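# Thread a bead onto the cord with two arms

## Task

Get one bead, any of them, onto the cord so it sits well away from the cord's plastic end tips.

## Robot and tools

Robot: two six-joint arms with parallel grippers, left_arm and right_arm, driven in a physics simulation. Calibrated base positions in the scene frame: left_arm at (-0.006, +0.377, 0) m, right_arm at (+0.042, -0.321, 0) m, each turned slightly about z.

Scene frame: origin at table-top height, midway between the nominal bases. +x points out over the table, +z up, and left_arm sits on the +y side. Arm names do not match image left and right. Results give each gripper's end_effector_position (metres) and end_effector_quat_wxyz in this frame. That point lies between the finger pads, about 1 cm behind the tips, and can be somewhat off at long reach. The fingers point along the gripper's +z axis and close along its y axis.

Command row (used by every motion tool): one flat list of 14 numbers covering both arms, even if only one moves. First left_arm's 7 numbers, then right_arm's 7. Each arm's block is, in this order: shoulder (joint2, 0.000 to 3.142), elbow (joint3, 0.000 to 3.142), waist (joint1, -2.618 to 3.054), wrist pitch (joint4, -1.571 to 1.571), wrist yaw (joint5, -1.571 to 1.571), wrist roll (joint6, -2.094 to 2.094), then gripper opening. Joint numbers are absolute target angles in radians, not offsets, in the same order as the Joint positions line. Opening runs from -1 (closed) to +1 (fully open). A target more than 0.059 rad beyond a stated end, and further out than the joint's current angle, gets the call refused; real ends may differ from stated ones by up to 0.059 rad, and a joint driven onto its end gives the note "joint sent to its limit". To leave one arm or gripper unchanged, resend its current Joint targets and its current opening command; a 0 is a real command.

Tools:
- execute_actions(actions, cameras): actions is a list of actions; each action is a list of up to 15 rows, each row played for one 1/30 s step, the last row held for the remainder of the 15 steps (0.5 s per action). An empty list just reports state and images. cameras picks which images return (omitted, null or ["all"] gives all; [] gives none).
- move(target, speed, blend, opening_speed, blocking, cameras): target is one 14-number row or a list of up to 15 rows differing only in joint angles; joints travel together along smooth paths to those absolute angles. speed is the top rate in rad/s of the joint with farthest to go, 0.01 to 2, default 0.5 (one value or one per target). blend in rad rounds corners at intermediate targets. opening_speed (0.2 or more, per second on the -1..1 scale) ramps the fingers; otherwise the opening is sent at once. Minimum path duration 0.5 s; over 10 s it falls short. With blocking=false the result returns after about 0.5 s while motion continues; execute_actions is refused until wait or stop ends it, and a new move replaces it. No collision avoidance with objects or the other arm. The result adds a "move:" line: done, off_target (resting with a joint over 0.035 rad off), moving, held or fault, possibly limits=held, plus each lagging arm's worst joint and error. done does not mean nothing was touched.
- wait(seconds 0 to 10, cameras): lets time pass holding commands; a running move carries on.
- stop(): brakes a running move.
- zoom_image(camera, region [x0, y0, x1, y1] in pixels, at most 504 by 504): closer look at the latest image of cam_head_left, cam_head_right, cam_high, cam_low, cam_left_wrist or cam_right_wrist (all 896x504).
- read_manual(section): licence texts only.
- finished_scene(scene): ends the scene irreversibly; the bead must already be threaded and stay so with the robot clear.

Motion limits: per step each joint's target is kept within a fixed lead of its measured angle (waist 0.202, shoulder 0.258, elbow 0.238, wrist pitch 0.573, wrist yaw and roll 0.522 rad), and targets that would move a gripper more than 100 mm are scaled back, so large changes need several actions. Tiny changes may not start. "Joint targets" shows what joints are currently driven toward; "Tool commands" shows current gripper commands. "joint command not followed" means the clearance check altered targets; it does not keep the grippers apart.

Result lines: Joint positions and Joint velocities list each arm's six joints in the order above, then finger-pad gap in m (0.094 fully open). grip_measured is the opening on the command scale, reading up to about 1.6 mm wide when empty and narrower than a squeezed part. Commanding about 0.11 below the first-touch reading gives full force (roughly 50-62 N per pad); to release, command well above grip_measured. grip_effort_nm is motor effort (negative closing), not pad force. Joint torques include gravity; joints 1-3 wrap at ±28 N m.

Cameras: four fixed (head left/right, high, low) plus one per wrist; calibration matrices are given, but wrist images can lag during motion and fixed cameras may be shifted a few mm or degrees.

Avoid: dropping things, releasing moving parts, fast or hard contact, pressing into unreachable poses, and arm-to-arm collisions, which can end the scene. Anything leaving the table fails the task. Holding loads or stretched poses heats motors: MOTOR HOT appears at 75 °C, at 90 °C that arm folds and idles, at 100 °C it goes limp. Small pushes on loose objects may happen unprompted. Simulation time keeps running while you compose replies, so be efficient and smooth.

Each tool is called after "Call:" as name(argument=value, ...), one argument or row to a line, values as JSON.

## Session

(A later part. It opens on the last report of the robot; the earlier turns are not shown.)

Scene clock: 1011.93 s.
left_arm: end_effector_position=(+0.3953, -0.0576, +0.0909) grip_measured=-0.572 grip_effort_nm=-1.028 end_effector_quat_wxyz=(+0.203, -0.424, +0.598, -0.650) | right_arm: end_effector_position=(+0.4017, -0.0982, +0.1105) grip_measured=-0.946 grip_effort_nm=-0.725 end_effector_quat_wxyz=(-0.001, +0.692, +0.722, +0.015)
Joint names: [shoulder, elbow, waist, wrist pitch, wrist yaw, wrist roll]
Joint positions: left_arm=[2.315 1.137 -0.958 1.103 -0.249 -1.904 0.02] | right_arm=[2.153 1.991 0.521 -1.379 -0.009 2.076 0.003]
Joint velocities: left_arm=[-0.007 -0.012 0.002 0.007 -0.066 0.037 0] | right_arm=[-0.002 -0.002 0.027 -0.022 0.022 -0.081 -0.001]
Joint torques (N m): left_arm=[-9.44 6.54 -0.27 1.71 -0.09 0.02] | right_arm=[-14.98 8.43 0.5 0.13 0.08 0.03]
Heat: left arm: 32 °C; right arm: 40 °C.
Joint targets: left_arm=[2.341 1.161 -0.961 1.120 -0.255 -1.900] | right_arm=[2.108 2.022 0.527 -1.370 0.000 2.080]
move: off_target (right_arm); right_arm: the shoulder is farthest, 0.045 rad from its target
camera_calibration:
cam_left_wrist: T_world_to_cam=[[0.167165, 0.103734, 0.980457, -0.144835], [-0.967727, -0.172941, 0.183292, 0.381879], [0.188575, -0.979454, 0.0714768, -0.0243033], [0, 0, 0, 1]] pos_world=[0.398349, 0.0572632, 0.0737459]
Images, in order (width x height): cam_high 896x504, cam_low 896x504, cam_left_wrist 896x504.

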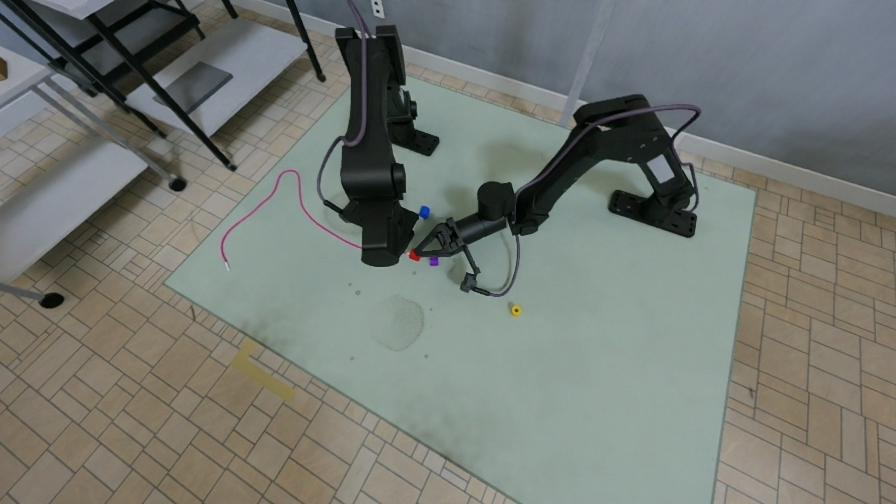

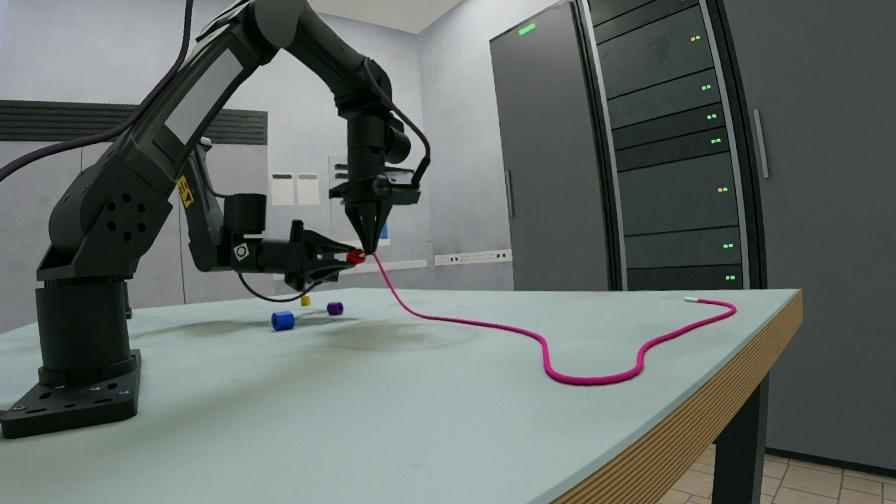

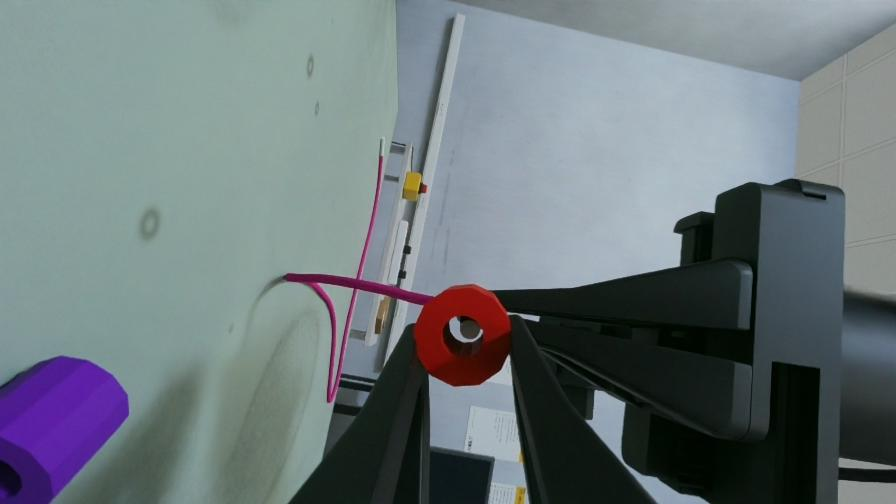

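Call:
move(
  target=[2.3405,1.161,-0.961,1.128,-0.255,-1.90,-0.66,2.108,2.022,0.553,-1.345,0,2.08,-0.95],
  speed=0.1,
  cameras=["cam_left_wrist","cam_high","cam_low"],
)

Call:
zoom_image(
  camera="cam_left_wrist",
  region=[390, 260, 520, 390],
)

Call:
zoom_image(
  camera="cam_low",
  region=[320, 220, 440, 290],
)

Scene clock: 1019.43 s.
left_arm: end_effector_position=(+0.3955, -0.0576, +0.0928) grip_measured=-0.572 grip_effort_nm=-1.023 end_effector_quat_wxyz=(+0.203, -0.423, +0.595, -0.653) | right_arm: end_effector_position=(+0.4010, -0.0854, +0.1107) grip_measured=-0.948 grip_effort_nm=-0.955 end_effector_quat_wxyz=(+0.002, +0.682, +0.731, +0.028)
Joint names: [shoulder, elbow, waist, wrist pitch, wrist yaw, wrist roll]
Joint positions: left_arm=[2.315 1.137 -0.958 1.11 -0.249 -1.904 0.02] | right_arm=[2.153 1.991 0.548 -1.354 -0.009 2.076 0.002]
Joint velocities: left_arm=[0.007 0.002 0.002 -0.051 -0.007 -0.007 -0.001] | right_arm=[0.012 -0.022 -0.007 0.037 -0.007 -0.007 -0.003]
Joint torques (N m): left_arm=[-9.44 6.53 -0.31 1.71 -0.07 0.03] | right_arm=[-15.04 8.55 0.44 0.2 0.06 0.05]
Heat: left arm: 32 °C; right arm: 40 °C.
Joint targets: left_arm=[2.341 1.161 -0.961 1.128 -0.255 -1.900] | right_arm=[2.108 2.022 0.553 -1.345 0.000 2.080]
move: off_target (right_arm); right_arm: the shoulder is farthest, 0.045 rad from its target
camera_calibration:
cam_left_wrist: T_world_to_cam=[[0.162459, 0.109645, 0.980605, -0.144477], [-0.968525, -0.172227, 0.179715, 0.382341], [0.188592, -0.978936, 0.078214, -0.0251115], [0, 0, 0, 1]] pos_world=[0.398514, 0.0571082, 0.0749271]
Images, in order (width x height): cam_high 896x504, cam_low 896x504, cam_left_wrist 896x504.

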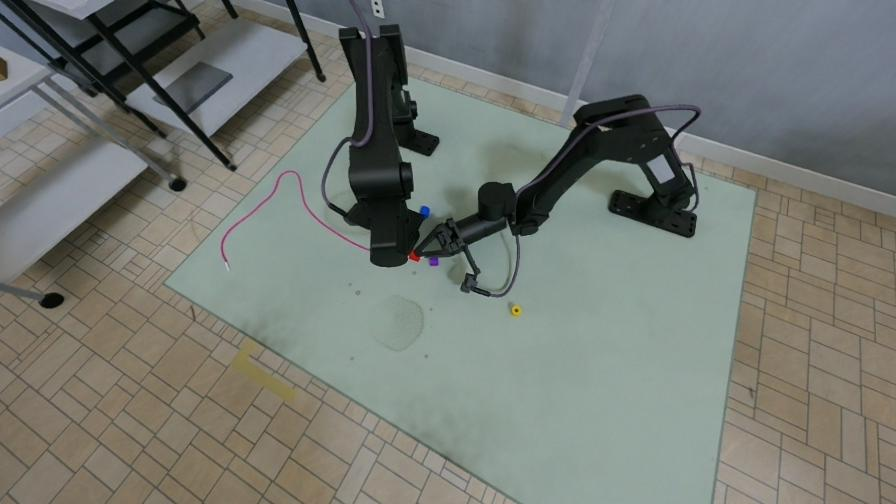

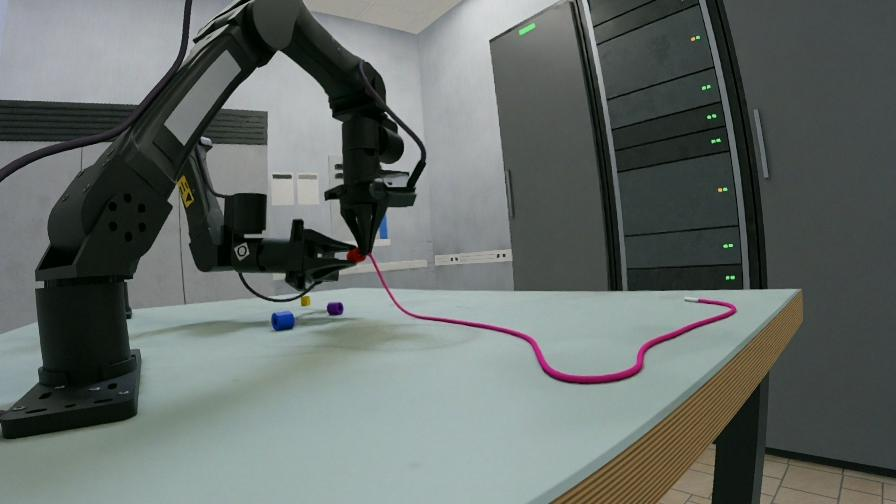

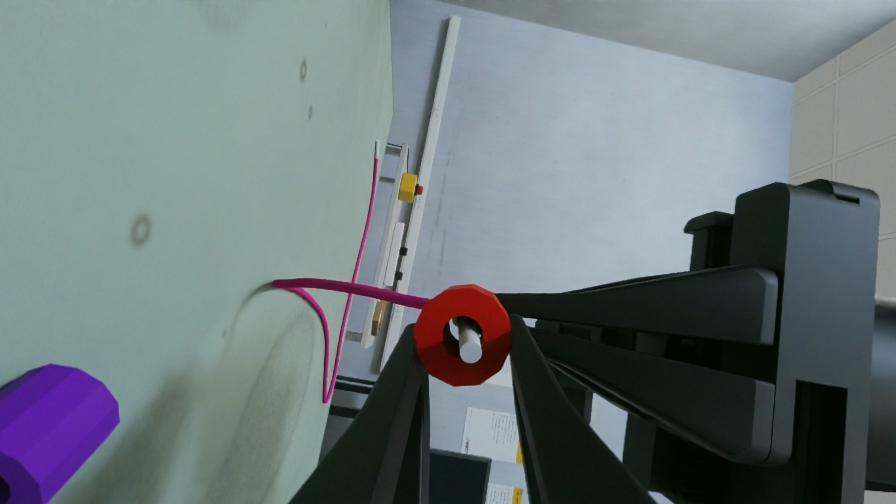

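Scaled by 3.877 from the camera's 896x504 image, which has a finer 1280x720 frame.

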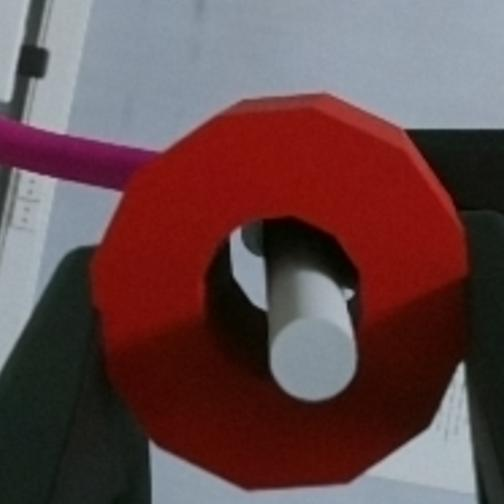

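Scaled by 4.200 from the camera's 896x504 image, which has a finer 1280x720 frame.

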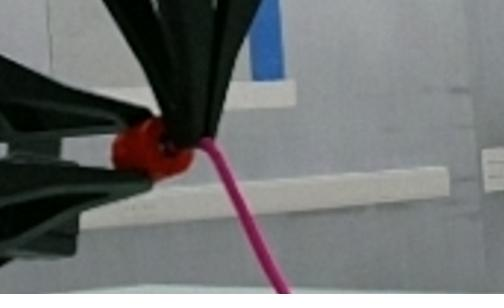

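Call:
move(
  target=[2.3405,1.161,-0.961,1.14,-0.255,-1.90,-0.66,2.108,2.022,0.588,-1.295,0,2.08,-0.95],
  speed=0.1,
  cameras=["cam_left_wrist","cam_high","cam_low"],
)

Call:
zoom_image(
  camera="cam_left_wrist",
  region=[390, 260, 520, 390],
)

Call:
zoom_image(
  camera="cam_low",
  region=[320, 220, 440, 290],
)

Scene clock: 1031.23 s.
left_arm: end_effector_position=(+0.3979, -0.0544, +0.0935) grip_measured=-0.572 grip_effort_nm=-1.028 end_effector_quat_wxyz=(+0.211, -0.429, +0.589, -0.651) | right_arm: end_effector_position=(+0.4035, -0.0764, +0.1112) grip_measured=-0.947 grip_effort_nm=-0.637 end_effector_quat_wxyz=(+0.014, +0.674, +0.738, +0.039)
Joint names: [shoulder, elbow, waist, wrist pitch, wrist yaw, wrist roll]
Joint positions: left_arm=[2.315 1.137 -0.958 1.113 -0.272 -1.905 0.02] | right_arm=[2.153 1.991 0.569 -1.325 0.009 2.076 0.002]
Joint velocities: left_arm=[0.007 0.007 -0.007 -0.037 0.007 0.037 0] | right_arm=[-0.002 -0.002 -0.002 -0.007 0.022 0.022 0.016]
Joint torques (N m): left_arm=[-9.43 6.5 -0.25 1.79 0.13 0.03] | right_arm=[-15.04 8.53 1.65 0.5 -0.07 0.07]
Heat: left arm: 33 °C; right arm: 40 °C.
Joint targets: left_arm=[2.341 1.161 -0.961 1.140 -0.255 -1.900] | right_arm=[2.108 2.022 0.588 -1.295 0.000 2.080]
move: off_target (right_arm); right_arm: the shoulder is farthest, 0.045 rad from its target
camera_calibration:
cam_left_wrist: T_world_to_cam=[[0.157596, 0.114984, 0.980787, -0.143713], [-0.964833, -0.193668, 0.177737, 0.382658], [0.210384, -0.974306, 0.0804189, -0.0311369], [0, 0, 0, 1]] pos_world=[0.398401, 0.0602965, 0.0754434]
Images, in order (width x height): cam_high 896x504, cam_low 896x504, cam_left_wrist 896x504.

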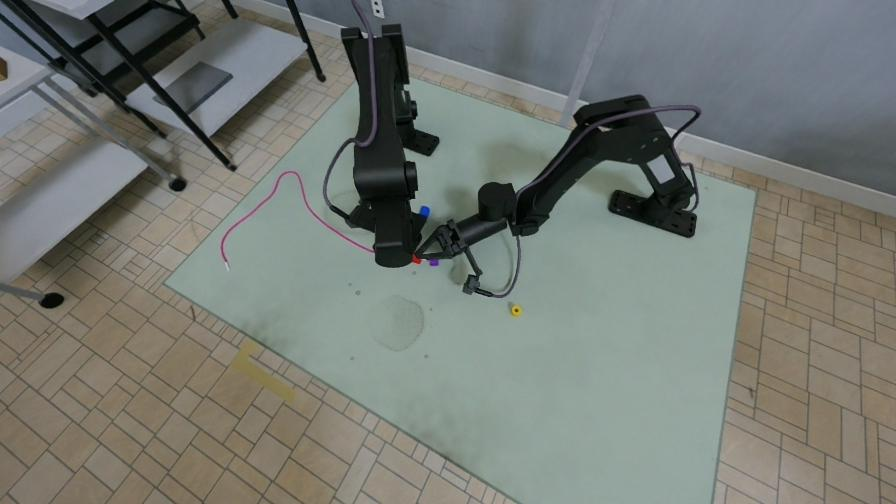

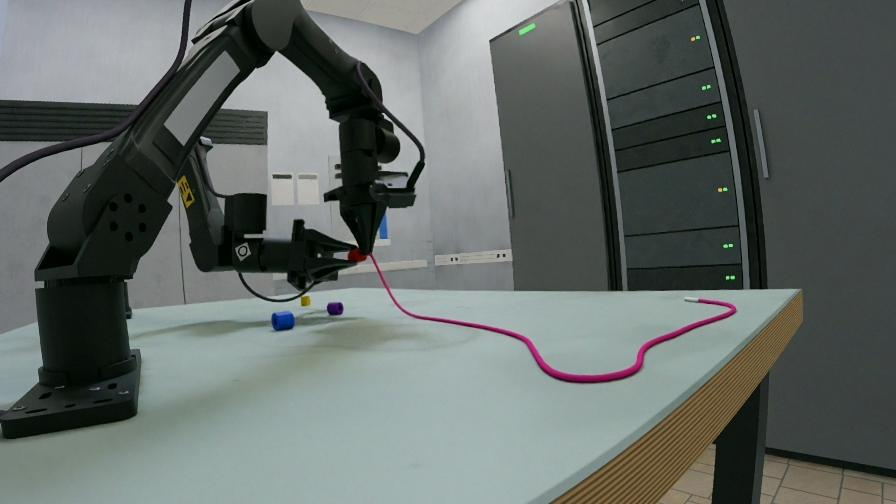

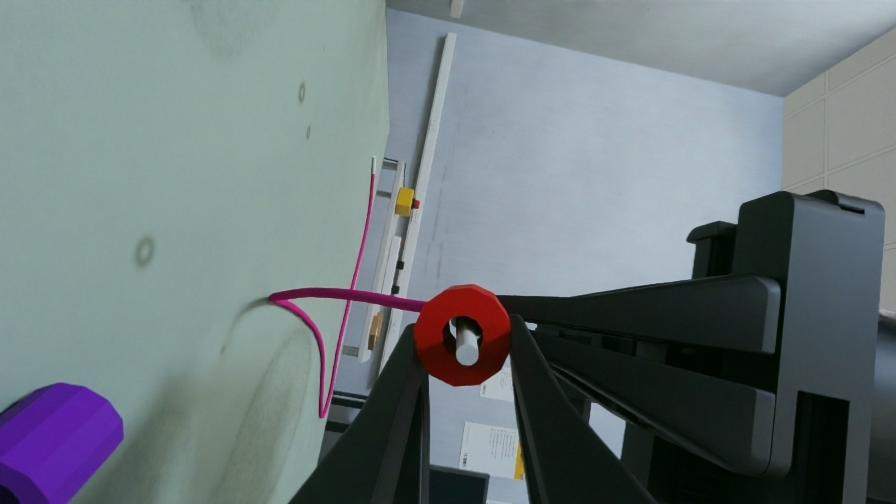

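Scaled by 3.877 from the camera's 896x504 image, which has a finer 1280x720 frame.

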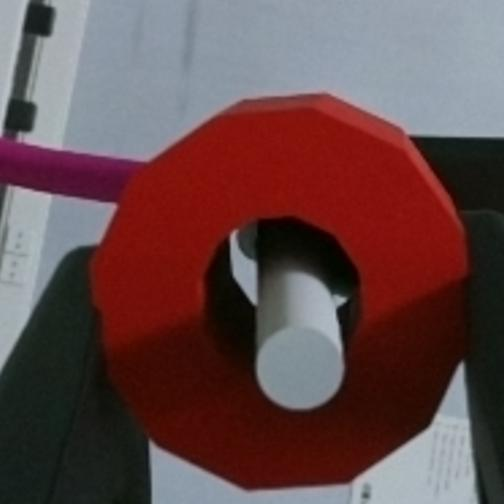

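Scaled by 4.200 from the camera's 896x504 image, which has a finer 1280x720 frame.

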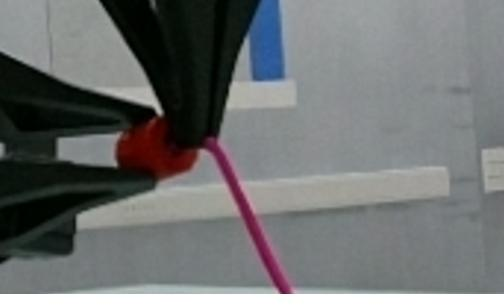

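Call:
move(
  target=[2.3405,1.161,-0.961,1.14,-0.255,-1.90,-0.66,2.108,2.022,0.565,-1.325,0,2.08,-0.95],
  speed=0.1,
  cameras=["cam_left_wrist","cam_head_right"],
)

Call:
move(
  target=[2.3405,1.161,-0.961,1.14,-0.255,-1.90,-0.66,2.108,2.022,0.565,-1.325,0,2.08,-0.8],
  opening_speed=0.3,
  cameras=["cam_left_wrist","cam_low"],
)

Call:
zoom_image(
  camera="cam_left_wrist",
  region=[390, 260, 520, 390],
)

Call:
zoom_image(
  camera="cam_low",
  region=[320, 220, 440, 290],
)

Scene clock: 1064.50 s.
left_arm: end_effector_position=(+0.3980, -0.0543, +0.0935) grip_measured=-0.572 grip_effort_nm=-1.028 end_effector_quat_wxyz=(+0.211, -0.429, +0.589, -0.651) | right_arm: end_effector_position=(+0.4037, -0.0763, +0.1112) grip_measured=-0.949 grip_effort_nm=-0.974 end_effector_quat_wxyz=(+0.014, +0.674, +0.738, +0.040)
Joint names: [shoulder, elbow, waist, wrist pitch, wrist yaw, wrist roll]
Joint positions: left_arm=[2.315 1.137 -0.958 1.113 -0.273 -1.905 0.02] | right_arm=[2.153 1.991 0.569 -1.324 0.009 2.076 0.002]
Joint velocities: left_arm=[-0.002 -0.007 0.012 -0.037 -0.051 0.022 -0.001] | right_arm=[-0.002 0.012 0.007 -0.007 0.007 -0.066 -0.001]
Joint torques (N m): left_arm=[-9.43 6.54 -0.31 1.79 0.14 0.04] | right_arm=[-15.01 8.59 -0.34 0.17 -0.1 0.05]
Heat: left arm: 33 °C; right arm: 41 °C.
Joint targets: left_arm=[2.341 1.161 -0.961 1.140 -0.255 -1.900] | right_arm=[2.108 2.022 0.565 -1.325 0.000 2.080]
move: off_target (right_arm); right_arm: the shoulder is farthest, 0.045 rad from its target
camera_calibration:
cam_left_wrist: T_world_to_cam=[[0.157623, 0.115424, 0.98073, -0.143736], [-0.964577, -0.194746, 0.177947, 0.382626], [0.211533, -0.974039, 0.0806389, -0.0314652], [0, 0, 0, 1]] pos_world=[0.398384, 0.0604572, 0.0754169]
Images, in order (width x height): cam_head_right 896x504, cam_left_wrist 896x504.

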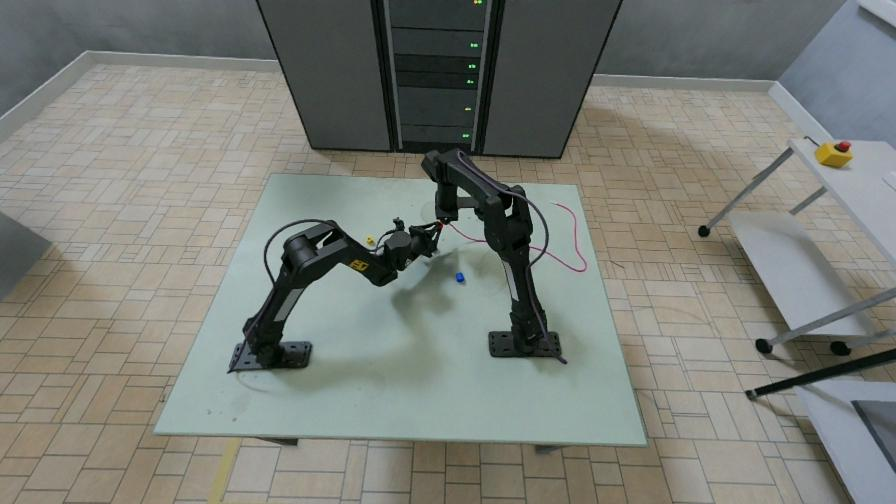

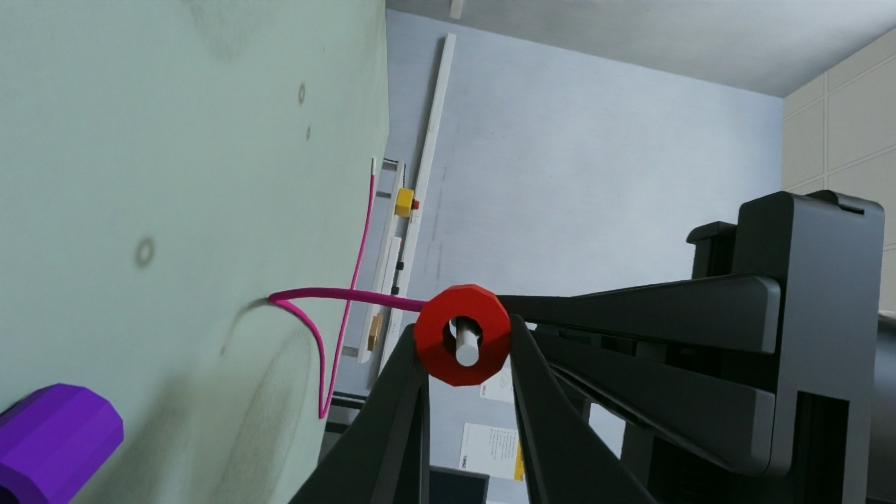

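Scene clock: 1065.20 s.
left_arm: end_effector_position=(+0.3978, -0.0545, +0.0924) grip_measured=-0.572 grip_effort_nm=-1.028 end_effector_quat_wxyz=(+0.210, -0.429, +0.590, -0.651) | right_arm: end_effector_position=(+0.4039, -0.0766, +0.1112) grip_measured=-0.803 grip_effort_nm=0.139 end_effector_quat_wxyz=(+0.014, +0.674, +0.737, +0.040)
Joint names: [shoulder, elbow, waist, wrist pitch, wrist yaw, wrist roll]
Joint positions: left_arm=[2.318 1.137 -0.958 1.115 -0.271 -1.905 0.02] | right_arm=[2.153 1.991 0.568 -1.324 0.009 2.076 0.009]
Joint velocities: left_arm=[0.012 -0.002 0.007 -0.022 0.081 -0.051 0] | right_arm=[0.017 -0.007 -0.002 0.007 -0.066 -0.051 0.001]
Joint torques (N m): left_arm=[-9.68 6.52 -0.28 1.77 0.12 0.03] | right_arm=[-15.04 8.62 -0.29 0.17 -0.1 0.06]
Heat: left arm: 33 °C; right arm: 41 °C.
Joint targets: left_arm=[2.340 1.161 -0.961 1.140 -0.255 -1.900] | right_arm=[2.108 2.022 0.565 -1.325 0.000 2.080]
move: off_target (right_arm); right_arm: the shoulder is farthest, 0.045 rad from its target
camera_calibration:
cam_left_wrist: T_world_to_cam=[[0.15834, 0.114658, 0.980705, -0.142966], [-0.964774, -0.193373, 0.178376, 0.382714], [0.210094, -0.974403, 0.0800005, -0.0309137], [0, 0, 0, 1]] pos_world=[0.398365, 0.0602764, 0.0744131]
Images, in order (width x height): cam_low 896x504, cam_left_wrist 896x504.

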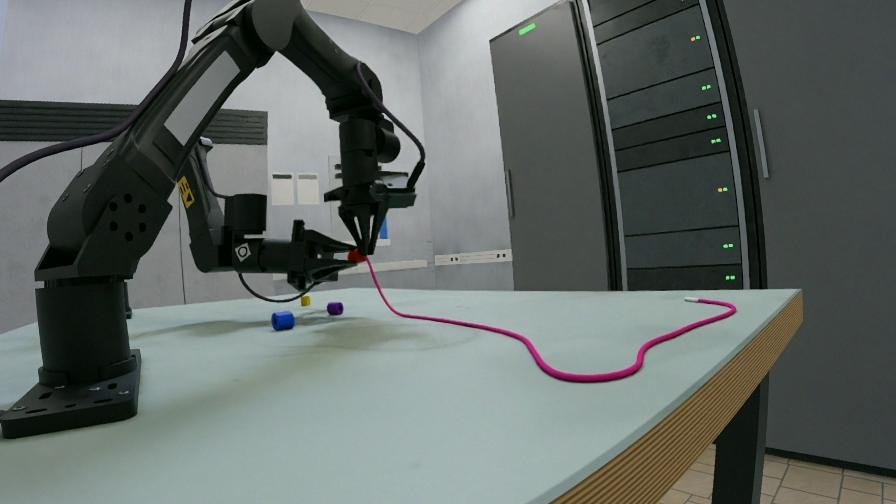

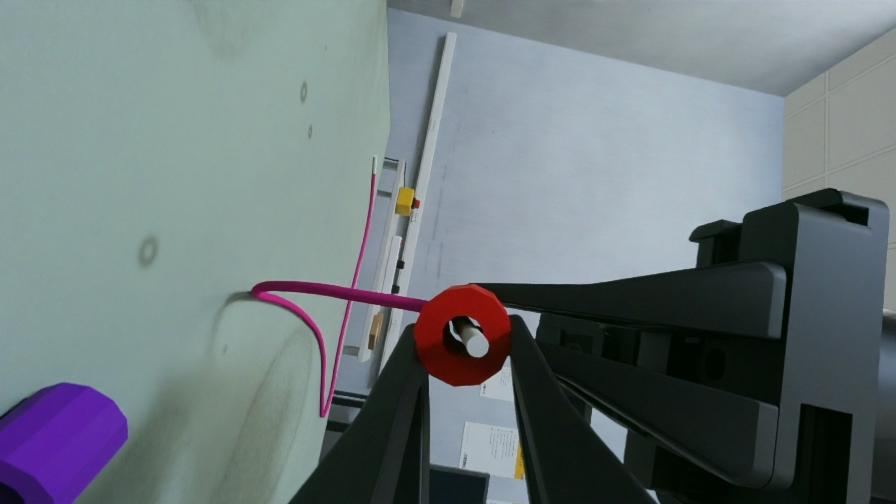

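Scaled by 3.877 from the camera's 896x504 image, which has a finer 1280x720 frame.

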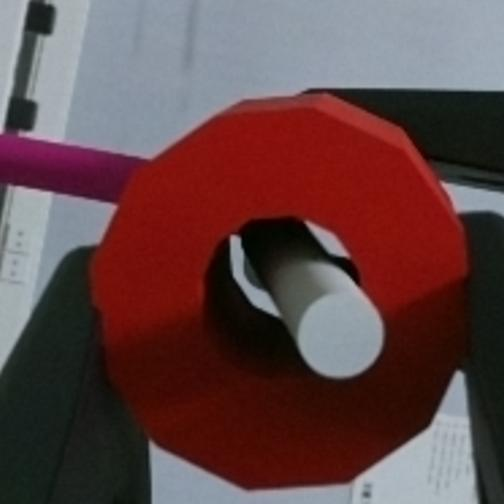

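Scaled by 4.200 from the camera's 896x504 image, which has a finer 1280x720 frame.

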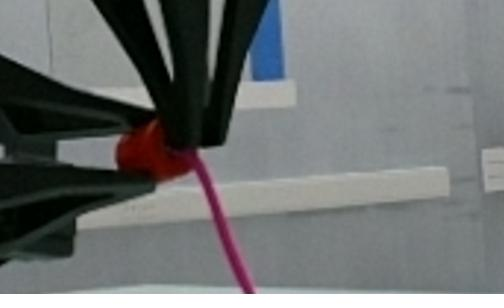

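Call:
move(
  target=[2.3405,1.161,-0.961,1.14,-0.255,-1.90,-0.66,2.224,2.022,0.535,-1.375,0,2.08,-0.75],
  opening_speed=0.3,
  speed=0.15,
  cameras=["cam_left_wrist","cam_low","cam_head_right","cam_right_wrist"],
)

Call:
zoom_image(
  camera="cam_low",
  region=[320, 220, 440, 290],
)

Call:
zoom_image(
  camera="cam_left_wrist",
  region=[340, 220, 540, 390],
)

Scene clock: 1088.80 s.
left_arm: end_effector_position=(+0.3969, -0.0558, +0.0937) grip_measured=-0.572 grip_effort_nm=-1.033 end_effector_quat_wxyz=(+0.207, -0.426, +0.590, -0.654) | right_arm: end_effector_position=(+0.4048, -0.0892, +0.0885) grip_measured=-0.753 grip_effort_nm=0.129 end_effector_quat_wxyz=(+0.002, +0.685, +0.729, +0.004)
Joint names: [shoulder, elbow, waist, wrist pitch, wrist yaw, wrist roll]
Joint positions: left_arm=[2.318 1.137 -0.958 1.12 -0.262 -1.905 0.02] | right_arm=[2.207 1.991 0.54 -1.345 0.002 2.076 0.012]
Joint velocities: left_arm=[-0.002 -0.002 -0.042 0.007 -0.022 -0.037 -0.001] | right_arm=[-0.002 0.002 -0.002 0.007 0.022 0.022 0]
Joint torques (N m): left_arm=[-9.68 6.53 -0.27 1.72 0.04 0.03] | right_arm=[-10.4 8.34 -0.47 -0.26 -0.04 0.04]
Heat: left arm: 33 °C; right arm: 41 °C.
Joint targets: left_arm=[2.340 1.161 -0.961 1.140 -0.255 -1.900] | right_arm=[2.224 2.022 0.535 -1.375 0.000 2.080]
move: done
camera_calibration:
cam_left_wrist: T_world_to_cam=[[0.156597, 0.117679, 0.980627, -0.143034], [-0.967004, -0.183741, 0.176471, 0.38294], [0.200948, -0.975905, 0.0850229, -0.0290904], [0, 0, 0, 1]] pos_world=[0.398549, 0.0588043, 0.0751588]
cam_right_wrist: T_world_to_cam=[[-0.999203, 0.0389906, -0.00859559, 0.410611], [0.0228014, 0.73397, 0.678799, 0.0212925], [0.0327756, 0.678061, -0.734274, 0.228125], [0, 0, 0, 1]] pos_world=[0.402321, -0.186321, 0.156583]
Images, in order (width x height): cam_head_right 896x504, cam_low 896x504, cam_left_wrist 896x504, cam_right_wrist 896x504.

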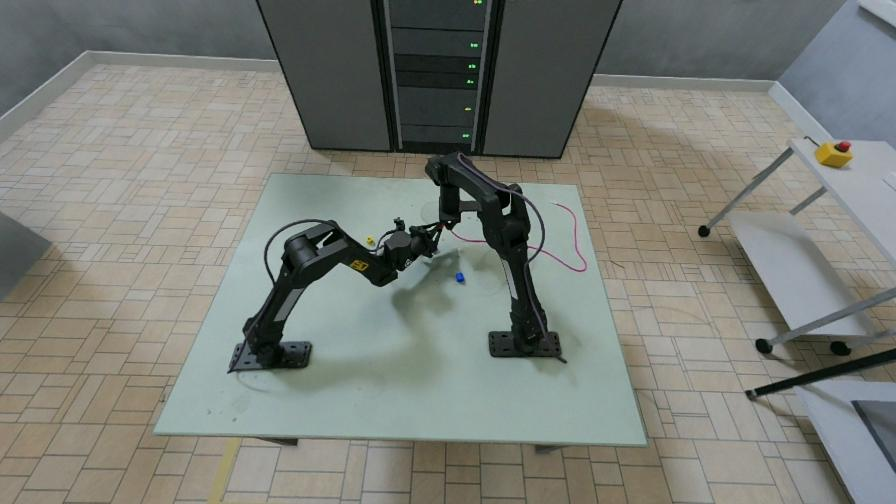

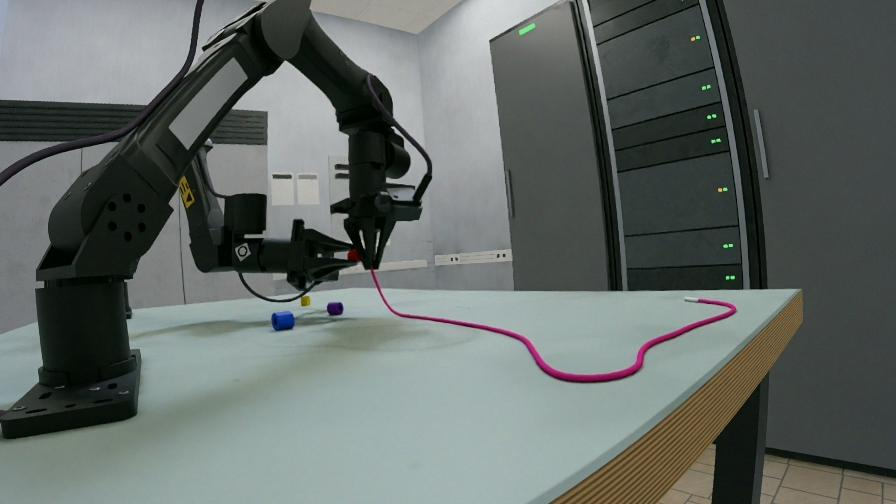

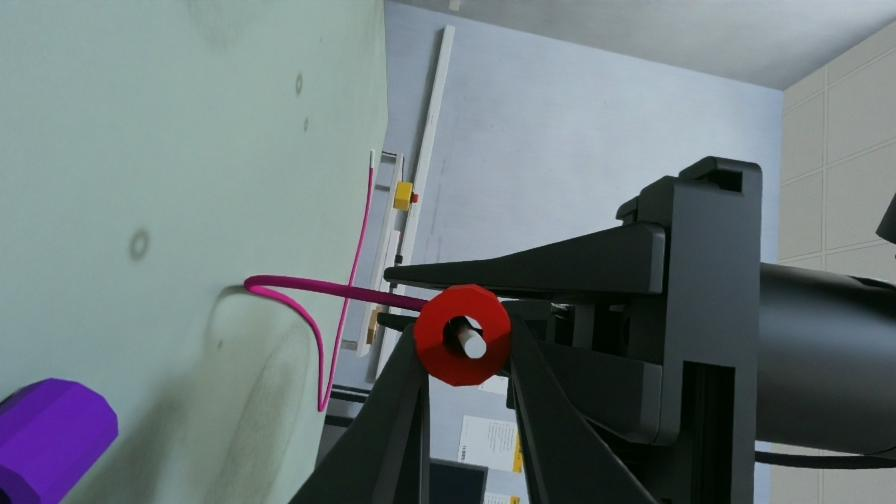

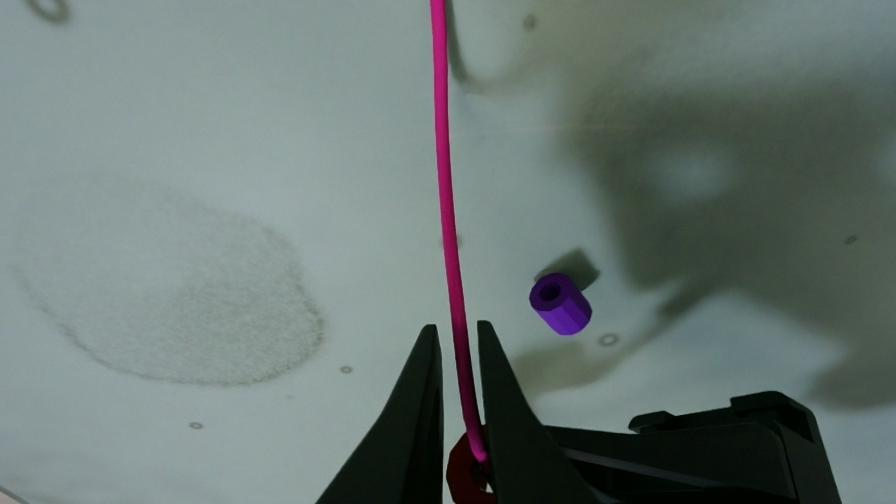

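Scaled by 4.200 from the camera's 896x504 image, which has a finer 1280x720 frame.

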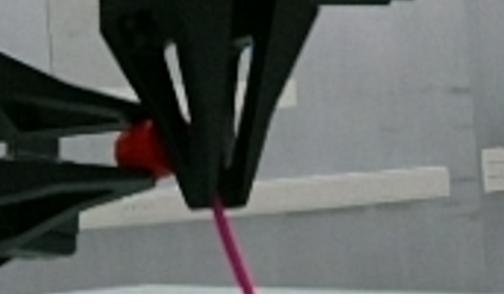

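Scaled by 2.520 from the camera's 896x504 image, which has a finer 1280x720 frame.

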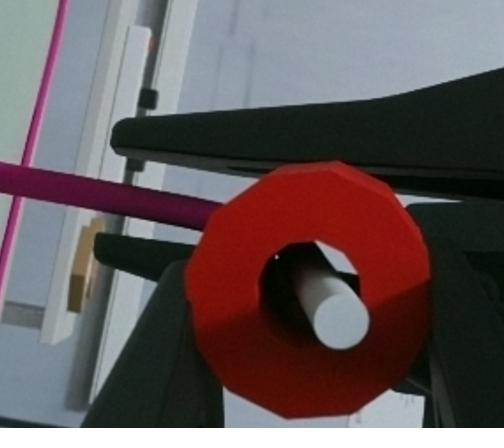

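Call:
move(
  target=[2.3405,1.161,-0.961,1.14,-0.255,-1.90,-0.66,2.224,2.022,0.535,-1.375,0,2.08,-0.95],
  opening_speed=0.3,
  cameras=["cam_left_wrist","cam_low"],
)

Call:
zoom_image(
  camera="cam_left_wrist",
  region=[340, 220, 540, 390],
)

Call:
zoom_image(
  camera="cam_low",
  region=[320, 220, 440, 290],
)

Scene clock: 1095.73 s.
left_arm: end_effector_position=(+0.3969, -0.0558, +0.0939) grip_measured=-0.572 grip_effort_nm=-1.023 end_effector_quat_wxyz=(+0.207, -0.426, +0.590, -0.654) | right_arm: end_effector_position=(+0.4034, -0.0899, +0.0885) grip_measured=-0.933 grip_effort_nm=-1.013 end_effector_quat_wxyz=(+0.001, +0.685, +0.729, +0.001)
Joint names: [shoulder, elbow, waist, wrist pitch, wrist yaw, wrist roll]
Joint positions: left_arm=[2.318 1.137 -0.958 1.121 -0.262 -1.905 0.02] | right_arm=[2.207 1.991 0.54 -1.351 0.001 2.076 0.003]
Joint velocities: left_arm=[0.002 0.002 -0.002 -0.007 -0.066 0.051 0] | right_arm=[-0.012 -0.002 -0.012 0.022 -0.037 0.022 0]
Joint torques (N m): left_arm=[-9.66 6.52 -0.29 1.73 0.04 0.03] | right_arm=[-10.48 8.44 -0.42 -0.21 -0.01 0.05]
Heat: left arm: 33 °C; right arm: 42 °C.
Joint targets: left_arm=[2.340 1.161 -0.961 1.140 -0.255 -1.900] | right_arm=[2.224 2.022 0.535 -1.375 0.000 2.080]
move: done
camera_calibration:
cam_left_wrist: T_world_to_cam=[[0.156133, 0.118266, 0.98063, -0.142999], [-0.967088, -0.183635, 0.176123, 0.382984], [0.200908, -0.975854, 0.0857018, -0.029161], [0, 0, 0, 1]] pos_world=[0.398565, 0.0587844, 0.0752757]
Images, in order (width x height): cam_low 896x504, cam_left_wrist 896x504.

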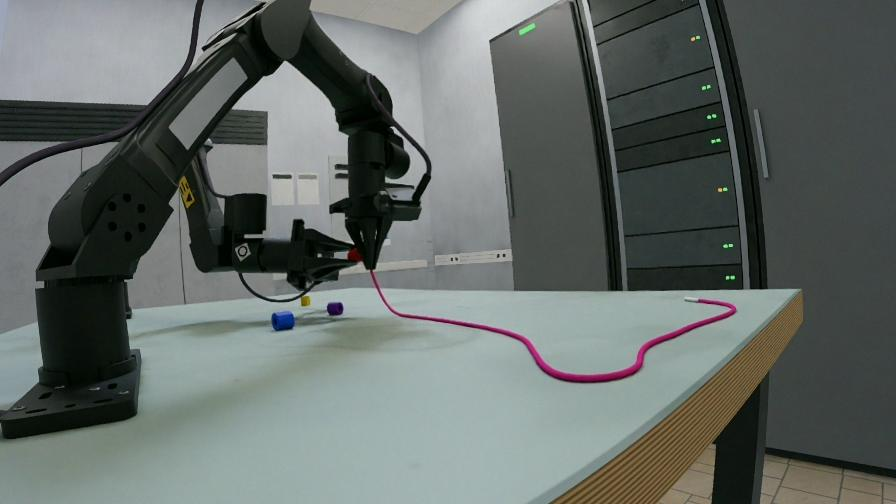

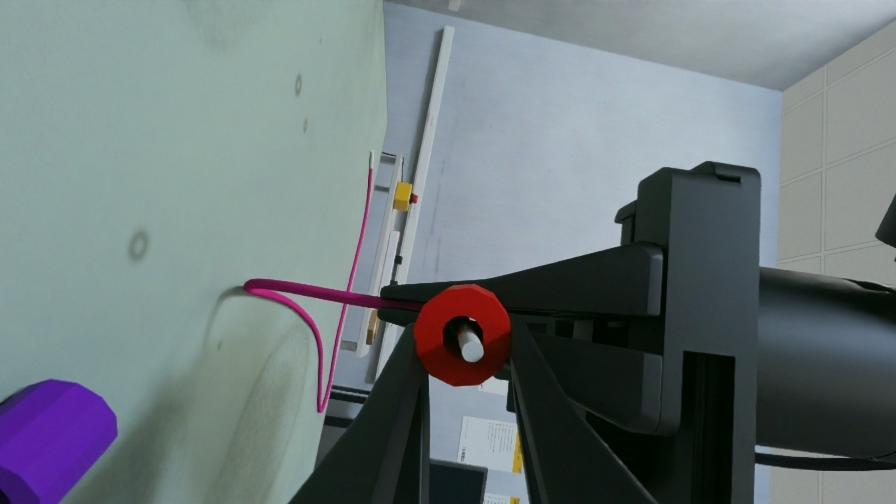

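Scaled by 2.520 from the camera's 896x504 image, which has a finer 1280x720 frame.

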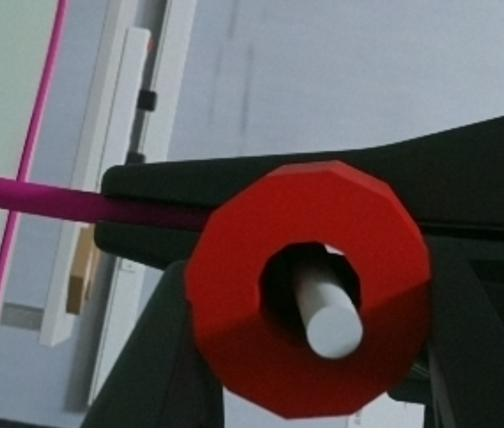

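Scaled by 4.200 from the camera's 896x504 image, which has a finer 1280x720 frame.

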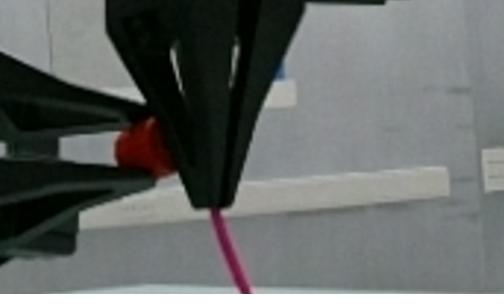

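Call:
move(
  target=[2.3405,1.161,-0.961,1.14,-0.255,-1.90,-0.66,2.108,2.022,0.563,-1.325,0,2.08,-0.95],
  speed=0.1,
  cameras=["cam_left_wrist","cam_low"],
)

Call:
zoom_image(
  camera="cam_left_wrist",
  region=[340, 220, 540, 390],
)

Call:
zoom_image(
  camera="cam_low",
  region=[320, 220, 440, 290],
)

Scene clock: 1103.70 s.
left_arm: end_effector_position=(+0.3982, -0.0564, +0.1036) grip_measured=-0.572 grip_effort_nm=-1.028 end_effector_quat_wxyz=(-0.209, +0.422, -0.577, +0.667) | right_arm: end_effector_position=(+0.4030, -0.0861, +0.1066) grip_measured=-0.935 grip_effort_nm=-1.057 end_effector_quat_wxyz=(+0.007, +0.682, +0.731, +0.024)
Joint names: [shoulder, elbow, waist, wrist pitch, wrist yaw, wrist roll]
Joint positions: left_arm=[2.318 1.142 -0.958 1.153 -0.266 -1.905 0.02] | right_arm=[2.163 1.991 0.548 -1.348 0.002 2.076 0.003]
Joint velocities: left_arm=[0.017 -0.002 0.002 0.007 -0.037 -0.051 0.001] | right_arm=[-0.012 -0.017 -0.007 -0.022 0.066 -0.037 0.001]
Joint torques (N m): left_arm=[-9.69 6.11 -0.28 1.44 0.08 0.04] | right_arm=[-15.94 8.54 1.31 0.34 -0.02 0.04]
Heat: left arm: 33 °C; right arm: 43 °C.
Joint targets: left_arm=[2.340 1.161 -0.961 1.140 -0.255 -1.900] | right_arm=[2.108 2.022 0.563 -1.325 0.000 2.080]
move: off_target (right_arm); right_arm: the shoulder is farthest, 0.055 rad from its target
camera_calibration:
cam_left_wrist: T_world_to_cam=[[0.132979, 0.147162, 0.980133, -0.141753], [-0.970261, -0.182483, 0.159039, 0.385498], [0.202262, -0.972133, 0.118519, -0.0345061], [0, 0, 0, 1]] pos_world=[0.399864, 0.0576629, 0.0817177]
Images, in order (width x height): cam_low 896x504, cam_left_wrist 896x504.

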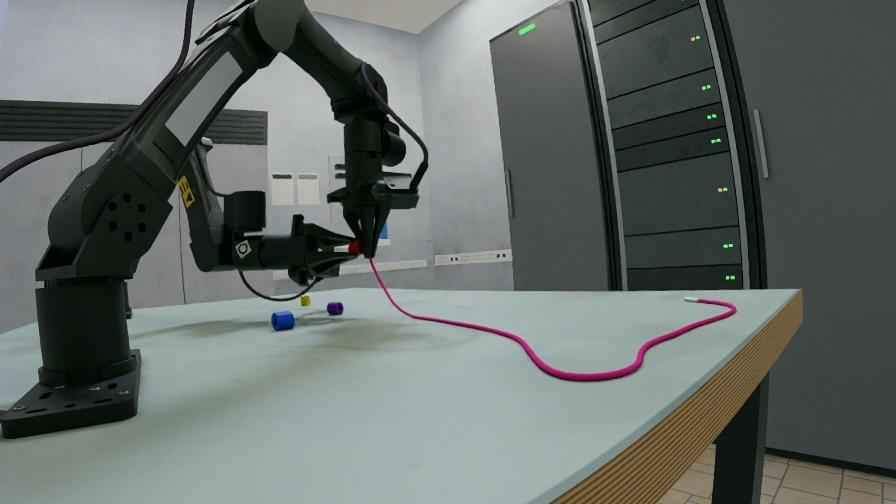

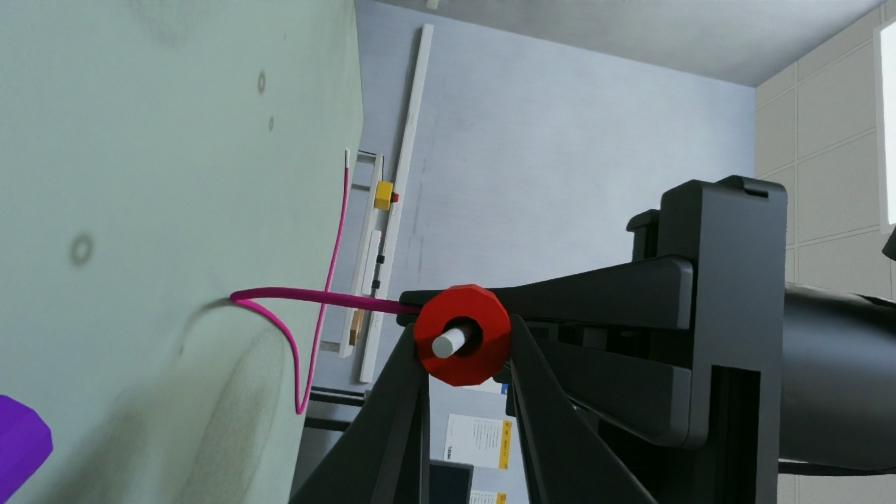

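Scaled by 2.520 from the camera's 896x504 image, which has a finer 1280x720 frame.

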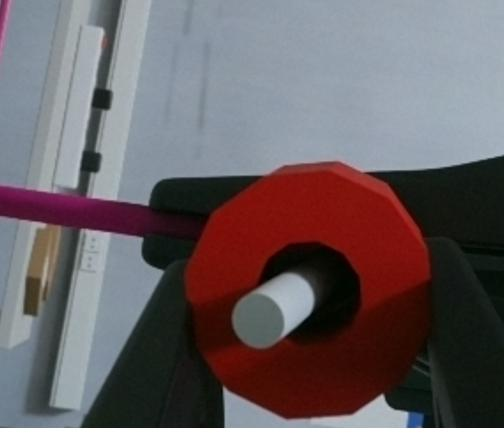

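Scaled by 4.200 from the camera's 896x504 image, which has a finer 1280x720 frame.

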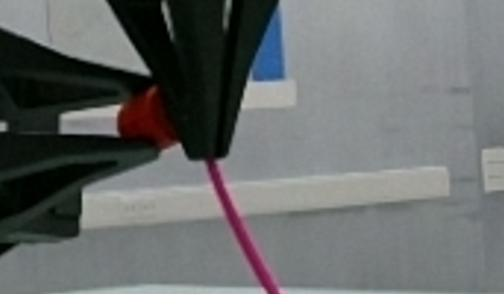

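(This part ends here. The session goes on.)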